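# Place bottles on ledges matching their cap colours

## Task

Put every bottle upright on the wall ledge whose coloured label strip is the same colour as that bottle's cap, so that the bottle's entire base rests on that ledge.

## Robot and tools

Robot: two seven-joint arms, left_arm and right_arm, each ending in a two-finger gripper. Two fixed cameras, cam_high and cam_low, give 896x504 images. Calibration data for both is supplied, though each may be shifted by a few millimetres or degrees. A loose object may sometimes be nudged by an outside push.

Frame: every position and orientation uses one scene frame. Its origin lies on the plane z = 0, directly under the midpoint between the two arm bases, which sit 0.70 m above it. +x points forward, the way both arms face. +z points up. left_arm is on the +y side; image left and right do not follow the arm names. Reported hand poses can be off by a few centimetres, more at long reach.

Gripper: the fingers point along the gripper's own +z axis and close along its y axis. end_effector_position is the spot between the pads when closed, under 1 cm behind the fingertips. Closing pushes the tips about 17 mm further out along +z, mostly while the pads are still more than 70 mm apart. A large change of hand orientation can swing the elbow.

Row format, used by both motion tools: 16 numbers. The first 8 are left_arm: x, y, z (metres), then qw, qx, qy, qz (unit quaternion, w first), then opening. The next 8 are the same for right_arm. Position and quaternion form an absolute pose in the scene frame, not an offset. Opening runs from -1 (closed) to +1 (fully open, 0.145 m). A full close takes at least about 0.5 s. Each control step, the controller limits commanded orientation to within 32 degrees of the measured one. One action may therefore stop short, so resend the remainder. Repeat the same quaternion in every row to hold an orientation, rather than copying the drifted reported one. For an arm meant to stay put, resend the same full pose and opening in every call. Sending 0 as an opening is a real command.

execute_actions: "actions" is a list of actions. Each action is a table of up to 15 rows, each row one 1/30 s control step. A shorter table repeats its last row until 15 steps are filled, so each action lasts 0.5 s. An action is refused for both arms if any target lies more than 0.6 m from that gripper's current position along any of the gripper's axes. The whole call is rejected if any action is malformed, or if the first fails this check against the last reported state. "cameras" lists camera names, ["all"] or []. With an empty actions list, images come by default and the result gives the full state and scene number.

move: "target" is a single 16-number row or a list of up to 15 rows. Each gripper travels in a straight line from its Hand target to the target pose. It does not avoid obstacles or the other arm. "speed" is in m/s, 0.002 to 1.1, default 0.25; turning is capped at twice that in rad/s. Give one number, or one per target. "blend" (m) rounds corners between listed targets; 0 stops at each. "opening_speed" (0.2 or more, per second on the -1..+1 scale) ramps finger commands. "grip_force" is a per-pad limit in newtons, 3 to 10, one value or one per arm; it stays set. With blocking=false the call returns after about 0.5 s while motion continues, and a new move takes over from it. A move is capped at 10 s. The result adds a "move:" line giving the ending (done, off_target, moving, held, fault) and any limits, such as limits=paced (pose clipped) or limits=held (steps withheld). Done means the arm rests within 3 mm and 2 degrees of its target; it does not confirm contact. Grippers lag, overshoot, and can far exceed speed near full stretch. Faster contact hits harder.

wait: "seconds" 0 to 10. Arms keep their last command; a running move continues. stop: brakes a running move. zoom_image: "camera" (cam_high or cam_low) and "region" [x0, y0, x1, y1] in pixels from the top-left, at most 504 by 504, on the newest image. read_manual: section "licences" only. finished_scene: "scene" 1 or 2; it is final and the goal must hold without the robot. Scene 1 is practice and can be skipped.

Results: each arm's end_effector_position and end_effector_quat_wxyz, Hand target, Tool commands, and grip_measured (measured opening, same scale as the command). Joint positions end with the finger opening in metres. Joint torques can include offsets and noise. Joint velocities may read "within noise". Motor temperatures are also shown. Action runs may list positions at intermediate steps. To grip, keep the commanded opening clearly below grip_measured; the further below, the harder the squeeze.

Avoid: clashing the two arms, or one gripper closing on the other's fingers; the clearance check does not guard the grippers. Also avoid fast impacts, hard pushes, dropping bottles or releasing them while they move, and knocking anything out of the work area. Do not hold loads or push toward unreachable poses for long. At 100 °C a motor faults and its arm stops for 30 to 60 s or more; a MOTOR HOT line warns from 85 °C. Time spent thinking also counts as scene time.

Each tool is called after "Emit:" as name(argument=value, ...) on one line, values as JSON.

## Session

Emit:
execute_actions(actions=[])

Scene clock: 0.00 s.
left_arm: end_effector_position=(+0.3554, +0.1334, +0.3763) grip_measured=+1.00 end_effector_quat_wxyz=(-0.040, -0.585, +0.680, -0.440) | right_arm: end_effector_position=(+0.4020, -0.0846, +0.4120) grip_measured=+1.00 end_effector_quat_wxyz=(+0.172, +0.783, +0.024, +0.598)
Joint positions: left_arm=[0.476 0.652 -0.724 1.144 -0.177 -0.294 0.656 0.145] | right_arm=[0.249 -0.096 -0.415 1.14 -0.092 0.203 -0.635 0.145]
Joint velocities: within noise
Joint torques (N m): no reading
Motor temperatures (°C): left_arm=[23 20 24 22 21 24 21] | right_arm=[21 23 24 21 21 21 22]
Hand target: left_arm +0.3554, +0.1334, +0.3763; -0.040, -0.585, +0.680, -0.440 | right_arm +0.4020, -0.0846, +0.4120; +0.172, +0.783, +0.024, +0.598
Tool commands: left_gripper/opening=+1.0 right_gripper/opening=+1.0

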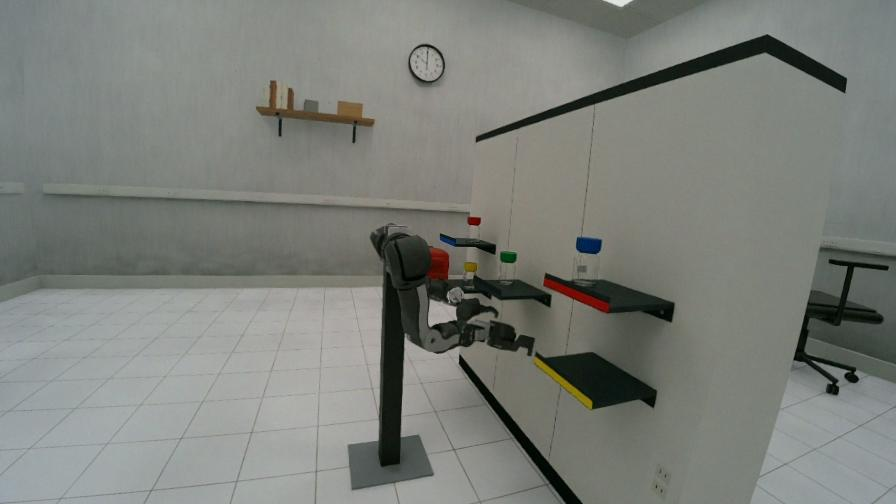

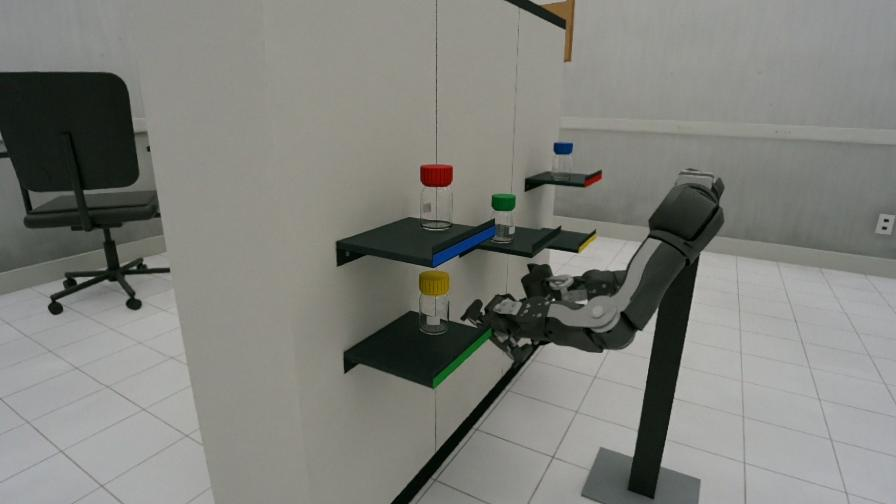

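Emit:
zoom_image(camera="cam_high", region=[430, 200, 690, 420])

Emit:
zoom_image(camera="cam_low", region=[330, 130, 610, 400])

Scaled by 1.938 from the camera's 896x504 image, which has a finer 1280x720 frame.

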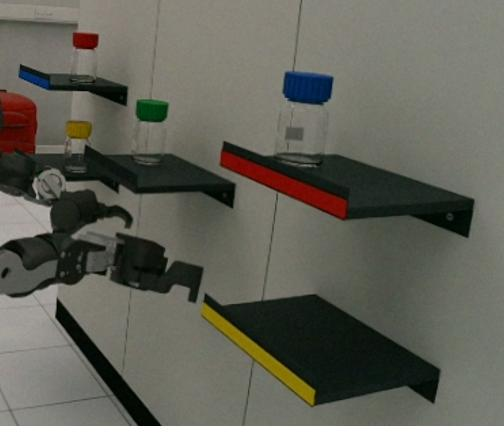

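Scaled by 1.800 from the camera's 896x504 image, which has a finer 1280x720 frame.

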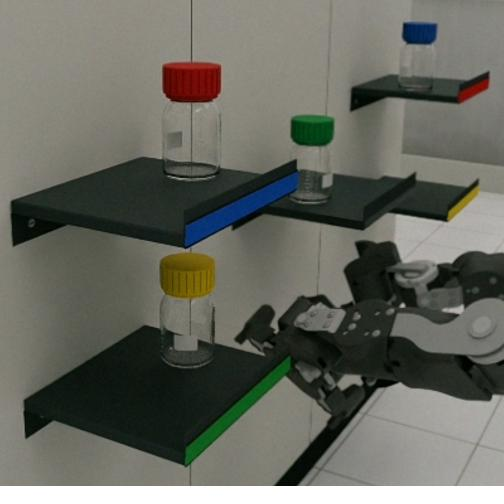

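Emit:
zoom_image(camera="cam_high", region=[430, 210, 560, 310])

Emit:
zoom_image(camera="cam_low", region=[450, 180, 610, 280])

Scaled by 3.877 from the camera's 896x504 image, which has a finer 1280x720 frame.

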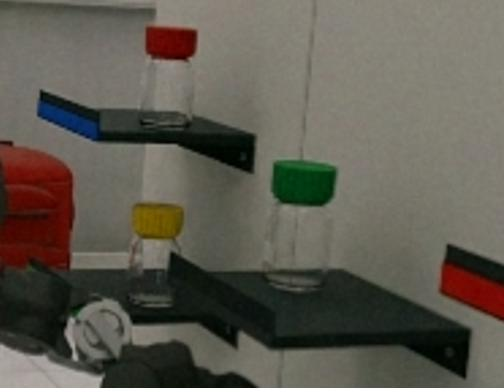

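Scaled by 3.150 from the camera's 896x504 image, which has a finer 1280x720 frame.

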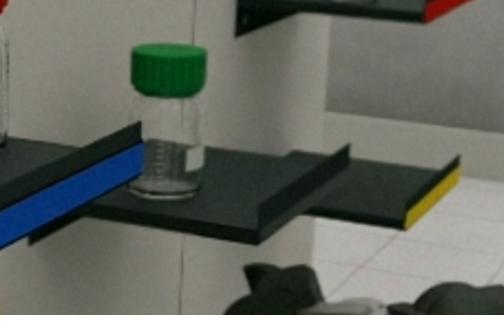

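Emit:
move(target=[[0.2,0.2,0.42,-0.040,-0.585,0.680,-0.440,1,0.2,-0.2,0.45,0,0.7071,0,0.7071,1],[0.2,0.32,0.6,0,0.7071,0,0.7071,0.3,0.2,-0.34,0.6,0,0.7071,0,0.7071,0.3]], cameras=["all"])

Scene clock: 217.37 s.
left_arm: end_effector_position=(+0.2012, +0.3192, +0.6004) grip_measured=+0.30 end_effector_quat_wxyz=(-0.182, +0.709, +0.035, +0.680) | right_arm: end_effector_position=(+0.2002, -0.3396, +0.5996) grip_measured=+0.30 end_effector_quat_wxyz=(+0.000, +0.707, +0.000, +0.707)
Joint positions: left_arm=[0.44 2.012 -1.564 2.409 0.765 -0.787 -1.182 0.098] | right_arm=[-1.313 0.671 0.975 2.121 1.162 -0.249 0.236 0.098]
Joint torques (N m): left_arm=[1.25 4.81 0.46 2.29 -0.11 -0.33 -0.14] | right_arm=[-1.2 1.25 4.11 1.61 0.34 -0.31 0.19]
Hand target: left_arm +0.2005, +0.3197, +0.5999; -0.183, +0.710, +0.039, +0.679 | right_arm +0.2000, -0.3399, +0.6000; +0.000, +0.707, +0.000, +0.707
Off the commanded pose: left_arm 0.001 m, 21 deg | right_arm 0.001 m, 0 deg.
joint read past its limit (left arm) — joint 2 (shoulder roll), upper limit.
joint read past its limit (right arm) — joint 1 (shoulder pitch), lower limit.
joint sent to its limit (left arm) — joint 2 (shoulder roll), upper limit; joint 3 (upper arm roll), lower limit; joint 6 (wrist pitch), lower limit. The joint targets are off in orientation, not in position.
joint sent to its limit (right arm) — joint 1 (shoulder pitch), lower limit. The joint targets still meet the commanded pose.
move: off_target (left_arm); target 2's new opening was sent with left_arm's hand 0.001 m and 21 deg from that target

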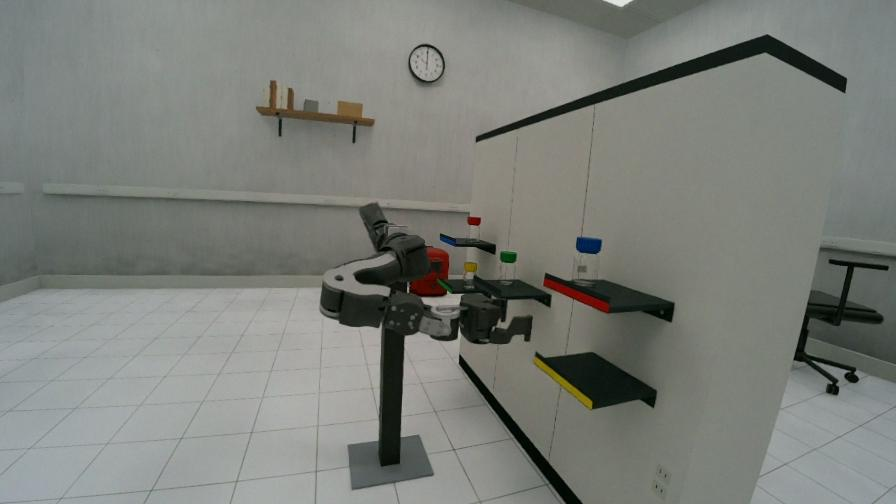

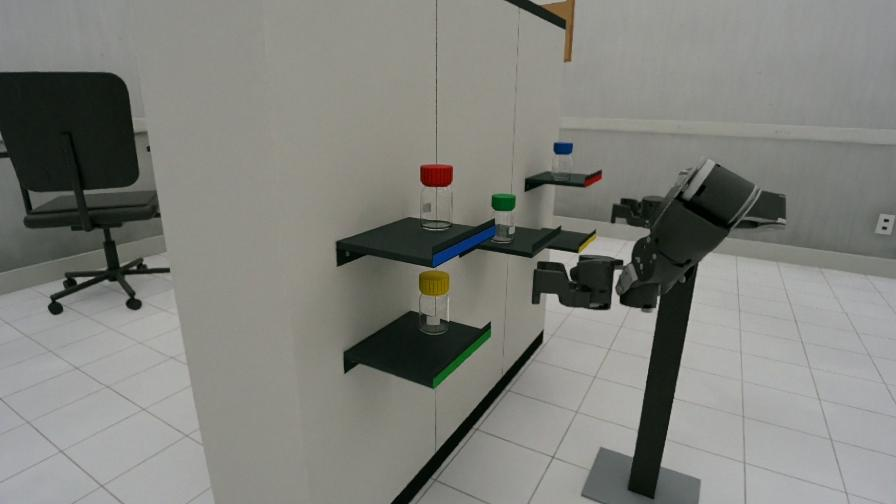

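Emit:
move(target=[[0.2,0.2,0.42,-0.040,-0.585,0.680,-0.440,0.3,0.27,-0.34,0.6,0,0.7071,0,0.7071,0.3],[0.34,0.14,0.38,-0.040,-0.585,0.680,-0.440,0.3,0.27,-0.34,0.6,0,0.7071,0,0.7071,0.3],[0.32,0.18,0.40,0,0.7071,0,0.7071,0.3,0.27,-0.34,0.6,0,0.7071,0,0.7071,0.3]])

Scene clock: 238.67 s.
left_arm: end_effector_position=(+0.3204, +0.1795, +0.3994) grip_measured=+0.30 end_effector_quat_wxyz=(+0.000, +0.708, -0.004, +0.706) | right_arm: end_effector_position=(+0.2700, -0.3393, +0.6017) grip_measured=+0.30 end_effector_quat_wxyz=(+0.000, +0.706, +0.003, +0.709)
Joint positions: left_arm=[-0.055 0.53 -0.615 1.375 0.45 -0.516 -0.462 0.098] | right_arm=[-1.147 1.027 0.84 2.002 1.212 -0.232 -0.004 0.098]
Joint torques (N m): left_arm=[3.13 1.91 1.46 5.08 -0.04 -0.67 -0.05] | right_arm=[0.86 3.2 2.61 1.42 0.19 -0.47 -0.17]
Hand target: left_arm +0.3199, +0.1800, +0.3999; +0.000, +0.707, +0.000, +0.707 | right_arm +0.2700, -0.3400, +0.6001; +0.000, +0.707, +0.000, +0.707
Off the commanded pose: left_arm 0.001 m, 0 deg | right_arm 0.002 m, 0 deg.
move: done

Emit:
move(target=[[0.3,0.25,0.40,0,0.7071,0,0.7071,0.3,0.3,-0.18,0.4,0,0.7071,0,0.7071,0.3],[0.27,0.321,0.51,0,0.7071,0,0.7071,0.3,0.32,-0.18,0.4,0,0.7071,0,0.7071,0.3]], cameras=["all"])

Scene clock: 246.80 s.
left_arm: end_effector_position=(+0.2701, +0.3220, +0.5097) grip_measured=+0.30 end_effector_quat_wxyz=(-0.003, +0.707, +0.001, +0.707) | right_arm: end_effector_position=(+0.3204, -0.1818, +0.4020) grip_measured=+0.30 end_effector_quat_wxyz=(+0.002, +0.704, -0.003, +0.710)
Joint positions: left_arm=[-0.852 1.338 -0.013 1.79 1.106 -0.787 -0.316 0.098] | right_arm=[-0.057 0.532 -0.611 1.382 0.45 -0.522 -0.474 0.098]
Joint torques (N m): left_arm=[1.78 4.31 2.61 2.39 0.07 -0.65 0.22] | right_arm=[2.68 2.15 0.81 2.85 -0.09 -0.31 0.18]
Hand target: left_arm +0.2700, +0.3210, +0.5100; +0.000, +0.707, +0.000, +0.707 | right_arm +0.3200, -0.1800, +0.4000; +0.000, +0.707, +0.000, +0.707
Off the commanded pose: left_arm 0.001 m, 0 deg | right_arm 0.003 m, 1 deg.
joint sent to its limit (left arm) — joint 6 (wrist pitch), lower limit. The joint targets still meet the commanded pose.
move: done

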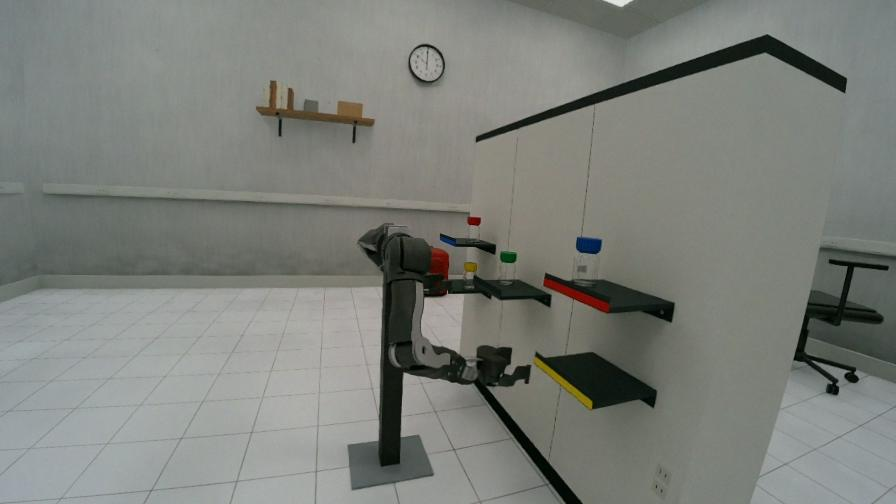

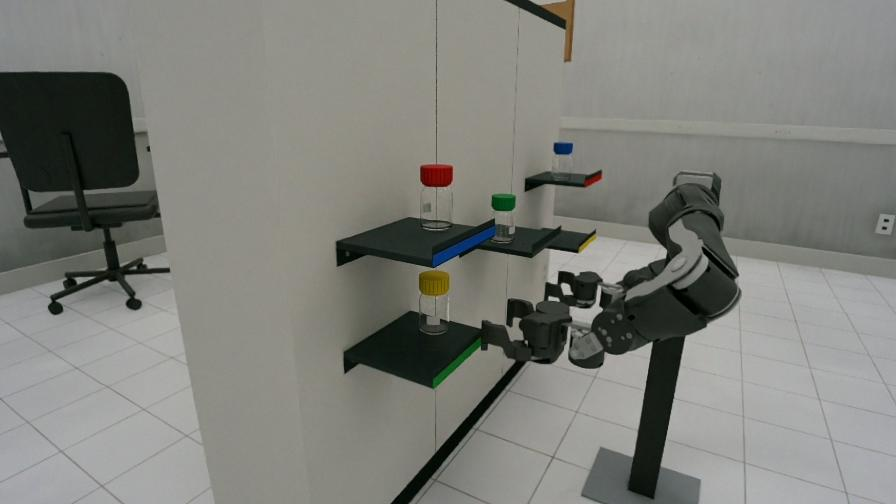

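Emit:
zoom_image(camera="cam_low", region=[400, 260, 620, 390])

Emit:
zoom_image(camera="cam_high", region=[440, 260, 600, 420])

Scaled by 2.291 from the camera's 896x504 image, which has a finer 1280x720 frame.

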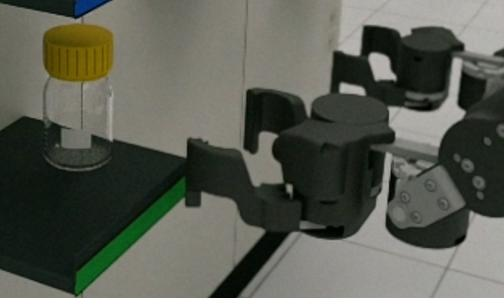

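Scaled by 3.150 from the camera's 896x504 image, which has a finer 1280x720 frame.

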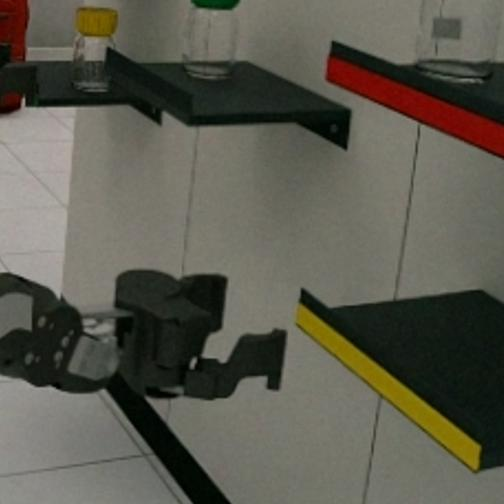

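Emit:
move(target=[0.27,0.347,0.562,0,0.7071,0,0.7071,0.6,0.32,-0.18,0.4,0,0.7071,0,0.7071,0.3], cameras=["all"])

Emit:
zoom_image(camera="cam_low", region=[330, 200, 610, 400])

Emit:
zoom_image(camera="cam_high", region=[400, 210, 560, 310])

Scene clock: 321.57 s.
left_arm: end_effector_position=(+0.2699, +0.3479, +0.5620) grip_measured=+0.60 end_effector_quat_wxyz=(-0.002, +0.706, +0.001, +0.708) | right_arm: end_effector_position=(+0.3204, -0.1818, +0.4020) grip_measured=+0.30 end_effector_quat_wxyz=(+0.002, +0.704, -0.003, +0.710)
Joint positions: left_arm=[-1.326 1.211 0.708 1.87 1.262 -0.569 -0.073 0.119] | right_arm=[-0.057 0.532 -0.611 1.382 0.45 -0.522 -0.474 0.098]
Joint torques (N m): left_arm=[1.28 1.89 3.11 1.95 0.16 -0.53 0.24] | right_arm=[2.6 2.15 0.85 2.95 -0.05 -0.3 0.18]
Hand target: left_arm +0.2700, +0.3470, +0.5620; +0.000, +0.707, +0.000, +0.707 | right_arm +0.3200, -0.1800, +0.4000; +0.000, +0.707, +0.000, +0.707
Off the commanded pose: left_arm 0.001 m, 0 deg | right_arm 0.003 m, 1 deg.
move: done

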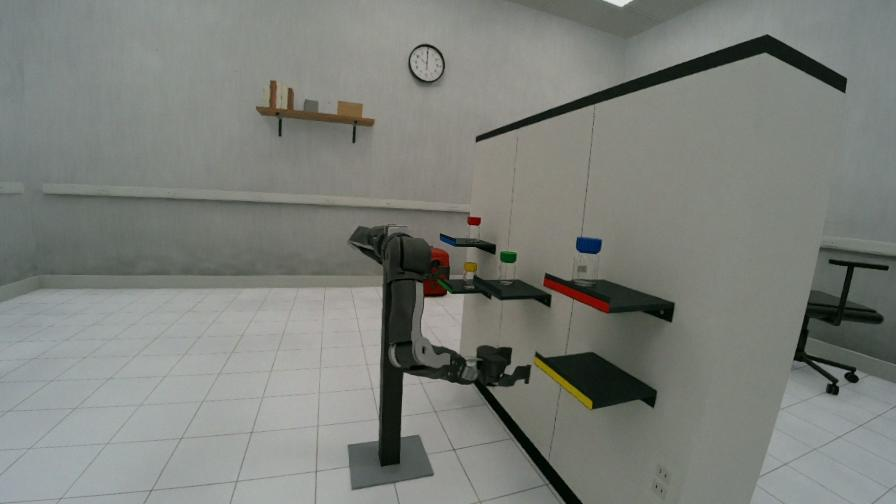

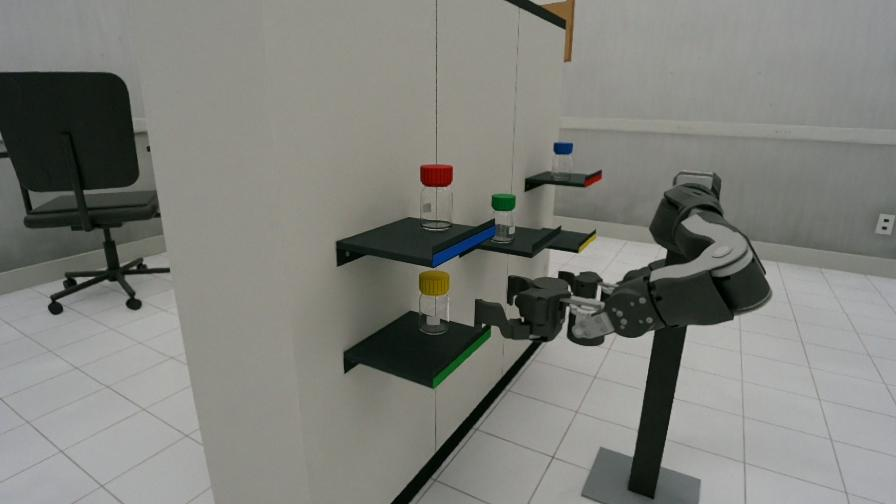

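Scaled by 1.800 from the camera's 896x504 image, which has a finer 1280x720 frame.

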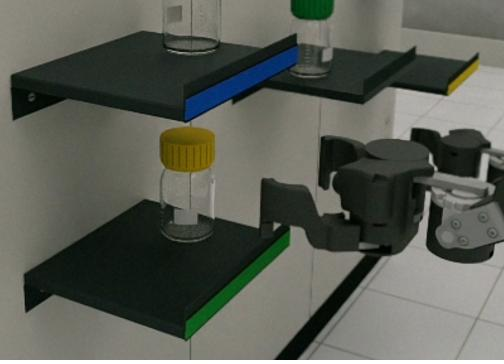

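Scaled by 3.150 from the camera's 896x504 image, which has a finer 1280x720 frame.

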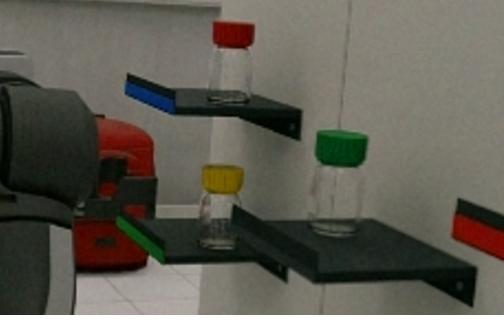

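Emit:
move(target=[[0.27,0.354,0.562,0,0.7071,0,0.7071,0.6,0.32,-0.18,0.4,0,0.7071,0,0.7071,0.3],[0.37,0.354,0.562,0,0.7071,0,0.7071,0.6,0.32,-0.18,0.4,0,0.7071,0,0.7071,0.3]], speed=0.12, cameras=["all"])

Emit:
zoom_image(camera="cam_low", region=[330, 200, 610, 400])

Emit:
zoom_image(camera="cam_high", region=[400, 210, 560, 310])

Scene clock: 343.37 s.
left_arm: end_effector_position=(+0.3702, +0.3531, +0.5643) grip_measured=+0.60 end_effector_quat_wxyz=(-0.022, +0.709, -0.012, +0.704) | right_arm: end_effector_position=(+0.3204, -0.1818, +0.4020) grip_measured=+0.30 end_effector_quat_wxyz=(+0.002, +0.704, -0.003, +0.710)
Joint positions: left_arm=[-1.407 1.765 0.714 1.53 1.585 -0.68 -0.165 0.119] | right_arm=[-0.057 0.532 -0.611 1.382 0.45 -0.522 -0.474 0.098]
Joint torques (N m): left_arm=[4.97 1.49 2.55 0.02 0.12 -0.55 -0.05] | right_arm=[2.68 2.2 0.87 2.91 -0.07 -0.26 0.17]
Hand target: left_arm +0.3696, +0.3539, +0.5621; -0.024, +0.712, -0.010, +0.702 | right_arm +0.3200, -0.1800, +0.4000; +0.000, +0.707, +0.000, +0.707
Off the commanded pose: left_arm 0.002 m, 3 deg | right_arm 0.003 m, 1 deg.
joint sent to its limit (left arm) — joint 1 (shoulder pitch), lower limit; joint 5 (forearm roll), upper limit. The joint targets are off in orientation, not in position.
move: off_target (left_arm)

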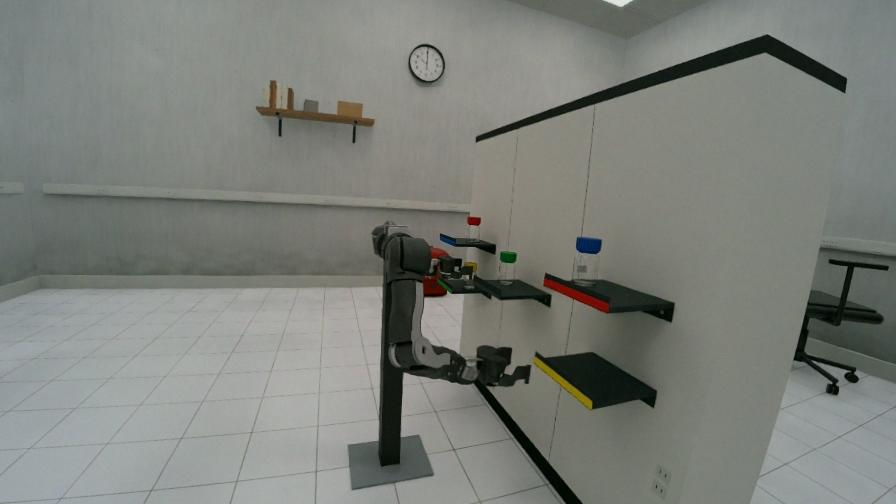

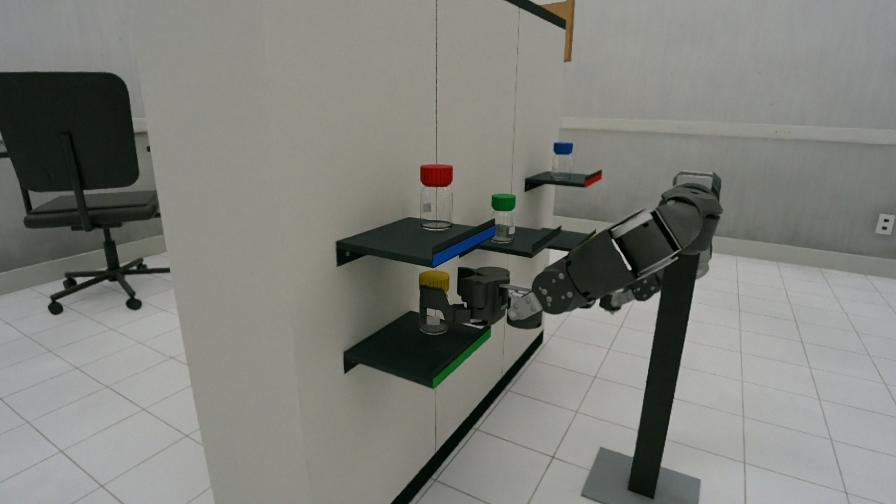

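Scaled by 1.800 from the camera's 896x504 image, which has a finer 1280x720 frame.

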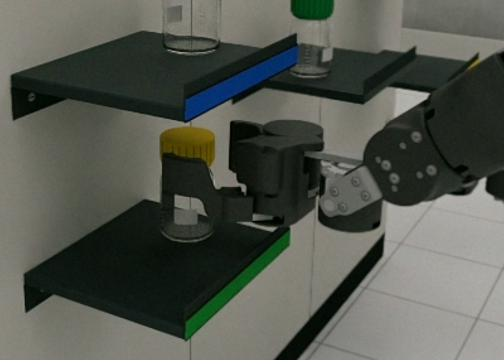

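Scaled by 3.150 from the camera's 896x504 image, which has a finer 1280x720 frame.

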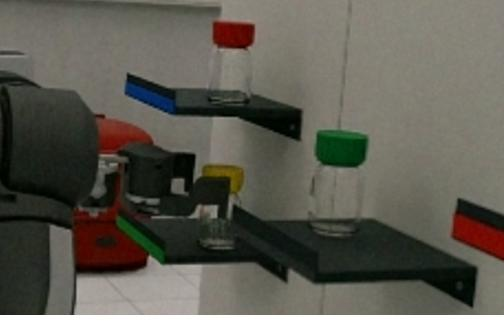

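Emit:
move(target=[[0.27,0.35,0.562,0,0.7071,0,0.7071,0.6,0.32,-0.18,0.4,0,0.7071,0,0.7071,0.3],[0.27,0.25,0.42,0,0.7071,0,0.7071,0.6,0.32,-0.18,0.4,0,0.7071,0,0.7071,0.3],[0.32,0.17,0.38,0,0.7071,0,0.7071,0.3,0.32,-0.18,0.4,0,0.7071,0,0.7071,0.3],[0.30,0.19,0.40,-0.183,0.683,0.183,0.683,0.3,0.32,-0.18,0.4,0,0.7071,0,0.7071,0.3],[0.26,0.28,0.562,-0.183,0.683,0.183,0.683,0.3,0.32,-0.18,0.4,0,0.7071,0,0.7071,0.3]], blend=[0.02,0.03,0.02,0.02,0], cameras=["all"])

Scene clock: 386.67 s.
left_arm: end_effector_position=(+0.2596, +0.2811, +0.5635) grip_measured=+0.30 end_effector_quat_wxyz=(-0.185, +0.680, +0.186, +0.685) | right_arm: end_effector_position=(+0.3204, -0.1818, +0.4020) grip_measured=+0.30 end_effector_quat_wxyz=(+0.002, +0.704, -0.003, +0.710)
Joint positions: left_arm=[-0.458 0.602 -0.008 2.268 0.531 0.126 -0.91 0.098] | right_arm=[-0.057 0.532 -0.611 1.382 0.45 -0.522 -0.474 0.098]
Joint torques (N m): left_arm=[1.6 3.2 0.64 4.4 -0.22 -0.35 0.19] | right_arm=[2.6 2.1 0.83 2.88 -0.06 -0.3 0.17]
Hand target: left_arm +0.2600, +0.2800, +0.5621; -0.183, +0.683, +0.183, +0.683 | right_arm +0.3200, -0.1800, +0.4000; +0.000, +0.707, +0.000, +0.707
Off the commanded pose: left_arm 0.002 m, 1 deg | right_arm 0.003 m, 1 deg.
move: done; blend cut to 0 m at target 3

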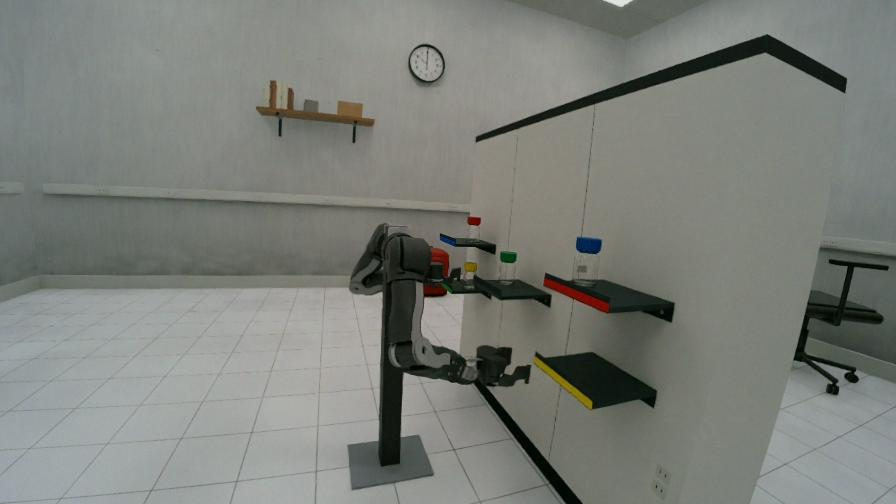

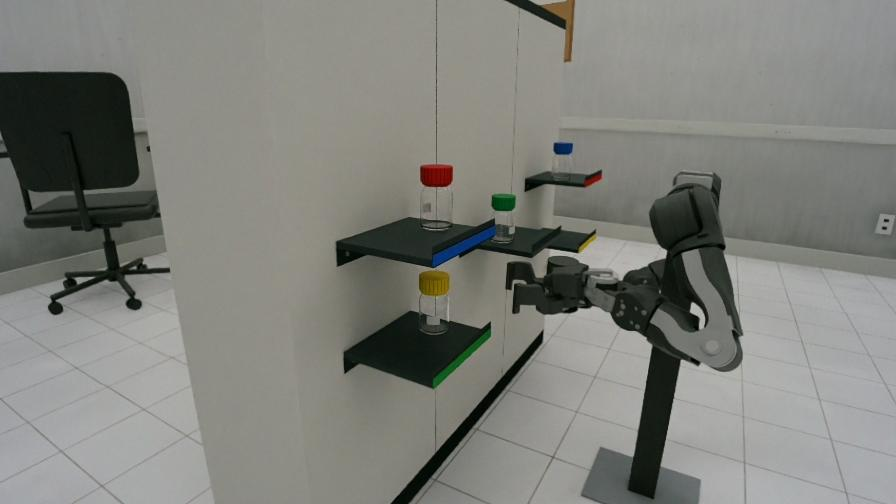

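Emit:
move(target=[[0.26,0.28,0.562,-0.183,0.683,0.183,0.683,0.6,0.32,-0.18,0.4,0,0.7071,0,0.7071,0.3],[0.385,0.352,0.562,-0.183,0.683,0.183,0.683,0.6,0.32,-0.18,0.4,0,0.7071,0,0.7071,0.3]], speed=0.12, cameras=["all"])

Emit:
zoom_image(camera="cam_low", region=[330, 200, 610, 400])

Emit:
zoom_image(camera="cam_high", region=[400, 210, 560, 310])

Scene clock: 397.57 s.
left_arm: end_effector_position=(+0.3847, +0.3529, +0.5642) grip_measured=+0.60 end_effector_quat_wxyz=(-0.184, +0.681, +0.185, +0.684) | right_arm: end_effector_position=(+0.3204, -0.1818, +0.4020) grip_measured=+0.30 end_effector_quat_wxyz=(+0.002, +0.704, -0.003, +0.710)
Joint positions: left_arm=[0.187 0.691 -0.103 1.616 0.707 0.151 -0.639 0.119] | right_arm=[-0.057 0.532 -0.611 1.382 0.45 -0.522 -0.474 0.098]
Joint torques (N m): left_arm=[5.71 4.6 1.52 3.6 -0.17 -0.61 0.23] | right_arm=[2.86 2.23 0.85 2.89 -0.11 -0.3 0.18]
Hand target: left_arm +0.3850, +0.3520, +0.5620; -0.183, +0.683, +0.183, +0.683 | right_arm +0.3200, -0.1800, +0.4000; +0.000, +0.707, +0.000, +0.707
Off the commanded pose: left_arm 0.002 m, 0 deg | right_arm 0.003 m, 1 deg.
move: done

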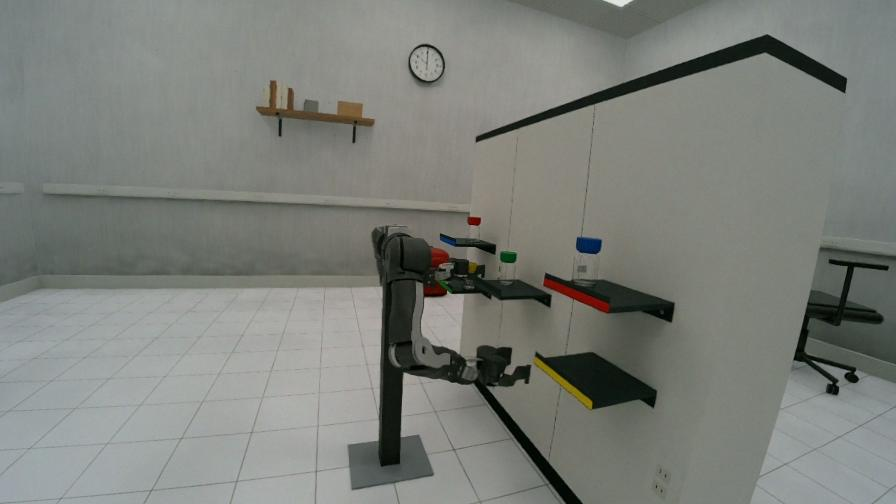

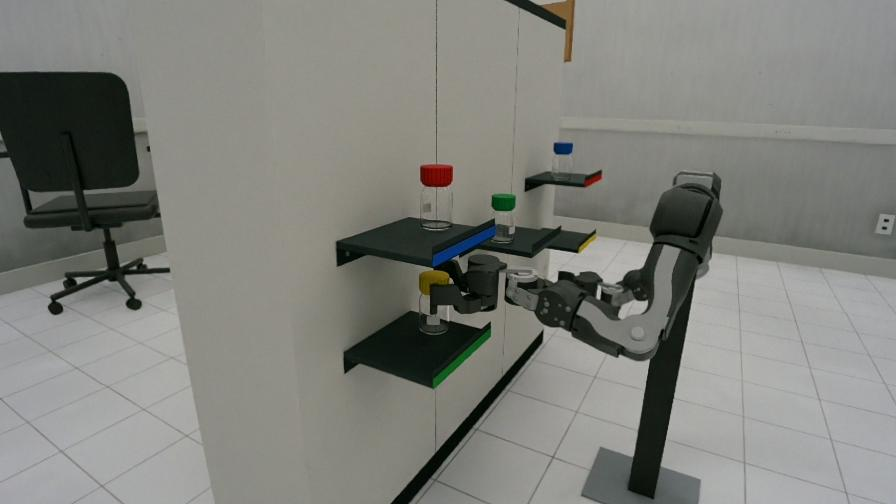

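Scaled by 1.800 from the camera's 896x504 image, which has a finer 1280x720 frame.

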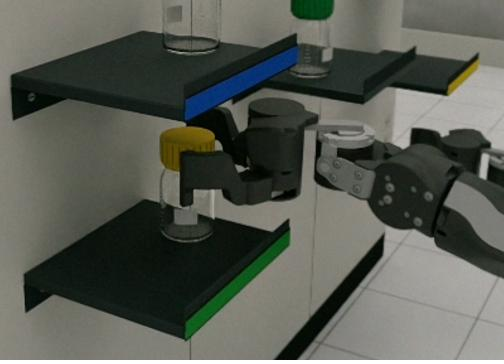

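Scaled by 3.150 from the camera's 896x504 image, which has a finer 1280x720 frame.

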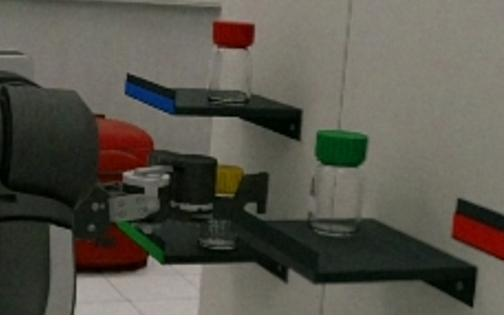

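Emit:
move(target=[0.385,0.352,0.562,-0.183,0.683,0.183,0.683,-0.6,0.32,-0.18,0.4,0,0.7071,0,0.7071,0.3], opening_speed=0.8, grip_force=8, cameras=["all"])

Emit:
zoom_image(camera="cam_low", region=[330, 200, 610, 400])

Scene clock: 410.77 s.
left_arm: end_effector_position=(+0.3848, +0.3527, +0.5644) grip_measured=-0.28 end_effector_quat_wxyz=(-0.184, +0.680, +0.185, +0.685) | right_arm: end_effector_position=(+0.3204, -0.1818, +0.4020) grip_measured=+0.30 end_effector_quat_wxyz=(+0.002, +0.704, -0.003, +0.710)
Joint positions: left_arm=[0.187 0.691 -0.103 1.616 0.706 0.15 -0.638 0.055] | right_arm=[-0.057 0.532 -0.611 1.382 0.45 -0.522 -0.474 0.098]
Joint torques (N m): left_arm=[5.74 4.58 1.57 3.62 -0.15 -0.58 0.22] | right_arm=[2.94 2.12 0.77 2.8 -0.06 -0.29 0.17]
Hand target: left_arm +0.3850, +0.3520, +0.5620; -0.183, +0.683, +0.183, +0.683 | right_arm +0.3200, -0.1800, +0.4000; +0.000, +0.707, +0.000, +0.707
Off the commanded pose: left_arm 0.003 m, 0 deg | right_arm 0.003 m, 1 deg.
grip_force (N): 8, 8
move: done

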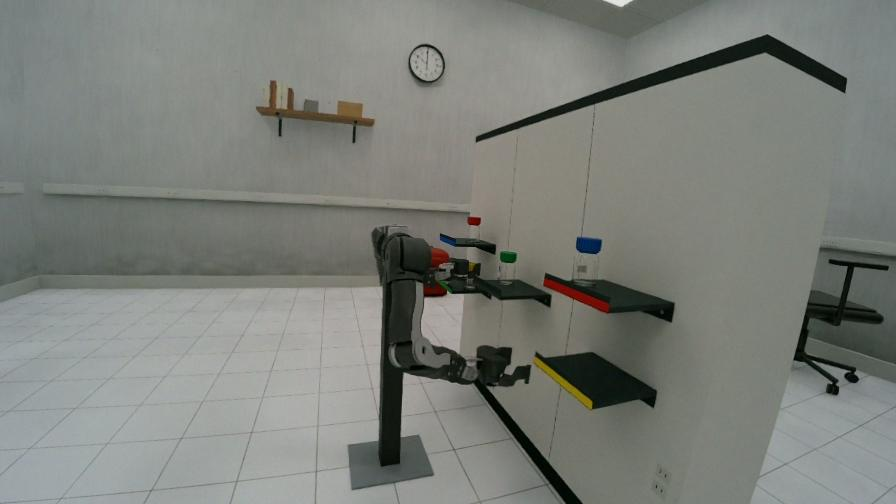

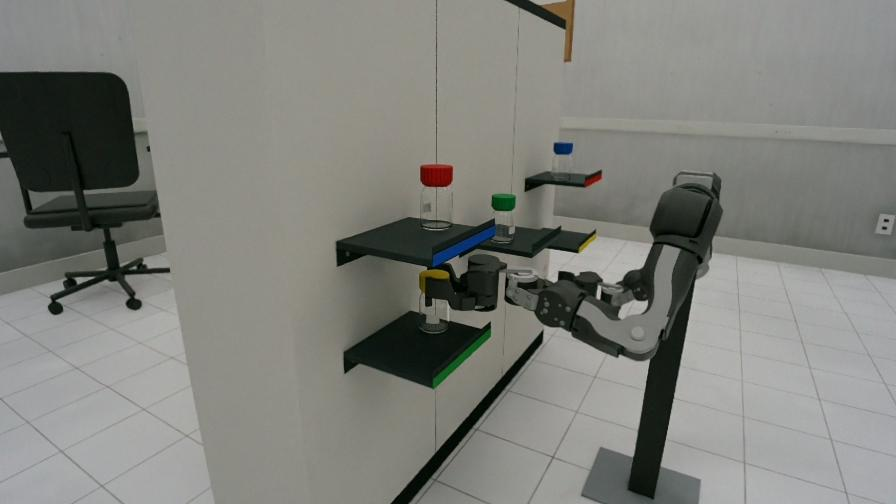

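Scaled by 1.800 from the camera's 896x504 image, which has a finer 1280x720 frame.

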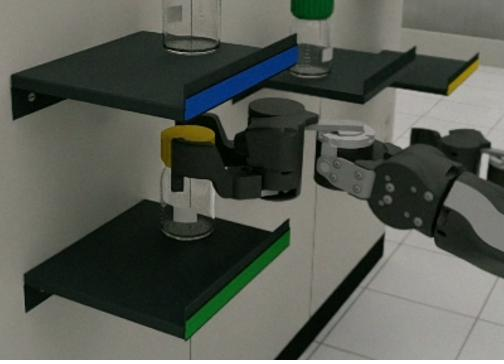

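Emit:
move(target=[[0.385,0.352,0.604,-0.183,0.683,0.183,0.683,-0.6,0.32,-0.18,0.4,0,0.7071,0,0.7071,0.3],[0.26,0.28,0.606,-0.183,0.683,0.183,0.683,-0.6,0.32,-0.18,0.4,0,0.7071,0,0.7071,0.3]], speed=0.12, cameras=["all"])

Emit:
zoom_image(camera="cam_low", region=[330, 200, 610, 400])

Emit:
zoom_image(camera="cam_high", region=[400, 210, 560, 310])

Scene clock: 444.03 s.
left_arm: end_effector_position=(+0.2605, +0.2793, +0.6034) grip_measured=-0.28 end_effector_quat_wxyz=(-0.182, +0.688, +0.180, +0.679) | right_arm: end_effector_position=(+0.3204, -0.1818, +0.4020) grip_measured=+0.30 end_effector_quat_wxyz=(+0.002, +0.704, -0.003, +0.710)
Joint positions: left_arm=[-0.381 0.633 0.086 2.409 0.67 0.359 -0.951 0.055] | right_arm=[-0.057 0.532 -0.611 1.382 0.45 -0.522 -0.474 0.098]
Joint torques (N m): left_arm=[2.7 2.49 1.28 4.74 -0.48 -0.64 -0.03] | right_arm=[2.89 2.2 0.79 2.95 -0.05 -0.31 0.19]
Hand target: left_arm +0.2600, +0.2800, +0.6060; -0.183, +0.683, +0.183, +0.683 | right_arm +0.3200, -0.1800, +0.4000; +0.000, +0.707, +0.000, +0.707
Off the commanded pose: left_arm 0.003 m, 1 deg | right_arm 0.003 m, 1 deg.
grip_force (N): 8, 8
move: done

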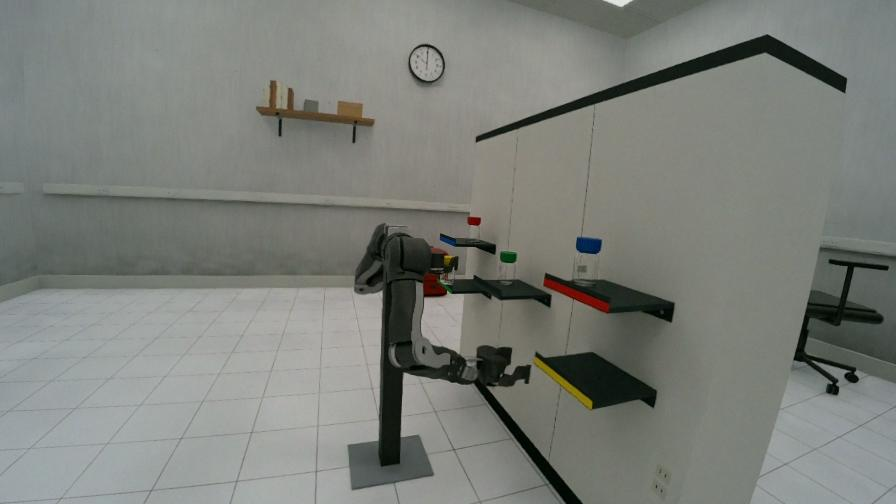

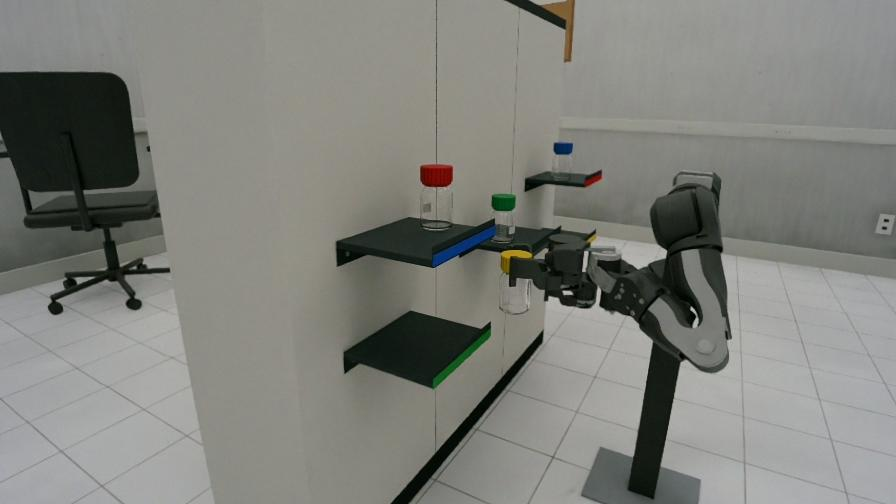

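Scaled by 1.800 from the camera's 896x504 image, which has a finer 1280x720 frame.

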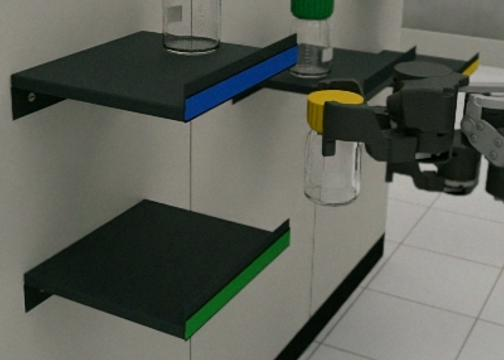

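Scaled by 3.150 from the camera's 896x504 image, which has a finer 1280x720 frame.

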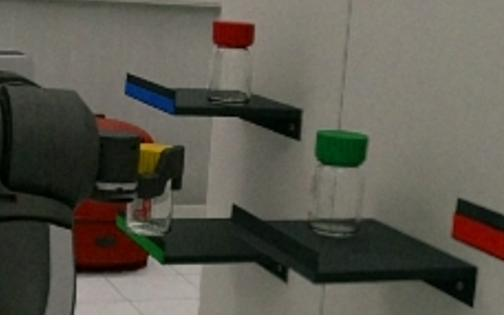

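Emit:
move(target=[[0.295,0.19,0.62,-0.13,0.695,0.13,0.695,-0.6,0.32,-0.18,0.4,0,0.7071,0,0.7071,0.3],[0.305,0.175,0.712,-0.0923,0.701,0.0923,0.701,-0.6,0.32,-0.18,0.4,0,0.7071,0,0.7071,0.3]], speed=0.12, cameras=["all"])

Emit:
zoom_image(camera="cam_low", region=[400, 160, 620, 330])

Emit:
zoom_image(camera="cam_high", region=[400, 210, 560, 310])

Scene clock: 474.17 s.
left_arm: end_effector_position=(+0.3079, +0.1730, +0.7093) grip_measured=-0.28 end_effector_quat_wxyz=(-0.090, +0.700, +0.090, +0.703) | right_arm: end_effector_position=(+0.3204, -0.1818, +0.4020) grip_measured=+0.30 end_effector_quat_wxyz=(+0.002, +0.704, -0.003, +0.710)
Joint positions: left_arm=[0.676 0.613 -0.489 2.43 1.34 0.782 -1.576 0.055] | right_arm=[-0.057 0.532 -0.611 1.382 0.45 -0.522 -0.474 0.098]
Joint torques (N m): left_arm=[6.95 1.89 2.07 1.68 -0.37 -0.03 -0.04] | right_arm=[2.84 2.12 0.81 2.81 -0.06 -0.31 0.17]
Hand target: left_arm +0.3072, +0.1751, +0.7120; -0.093, +0.696, +0.094, +0.706 | right_arm +0.3200, -0.1800, +0.4000; +0.000, +0.707, +0.000, +0.707
Off the commanded pose: left_arm 0.004 m, 0 deg | right_arm 0.003 m, 1 deg.
joint sent to its limit (left arm) — joint 4 (elbow), upper limit, where the elbow is as bent as it goes; joint 6 (wrist pitch), upper limit; joint 7 (wrist yaw), lower limit. The joint targets still meet the commanded pose.
grip_force (N): 8, 8
move: off_target (left_arm)

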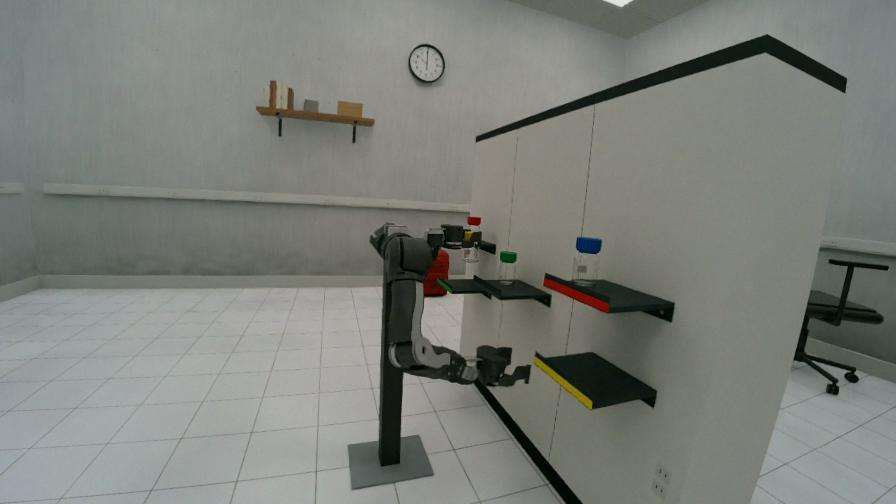

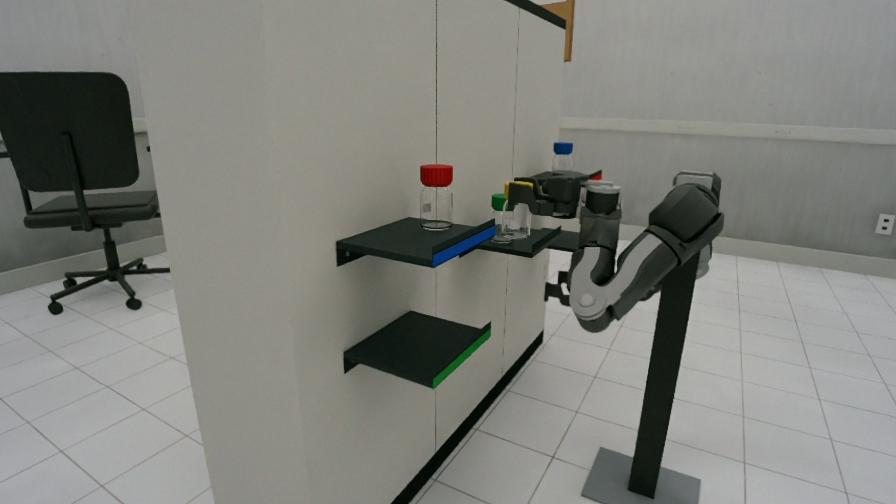

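Scaled by 2.291 from the camera's 896x504 image, which has a finer 1280x720 frame.

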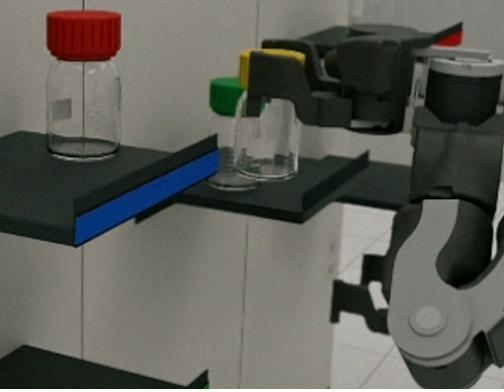

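Scaled by 3.150 from the camera's 896x504 image, which has a finer 1280x720 frame.

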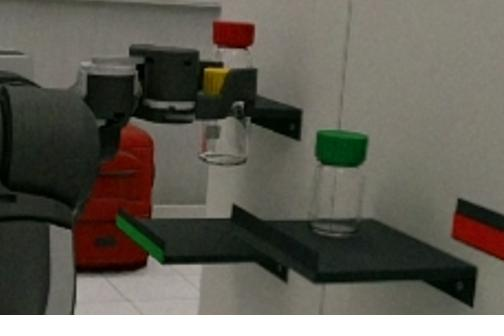

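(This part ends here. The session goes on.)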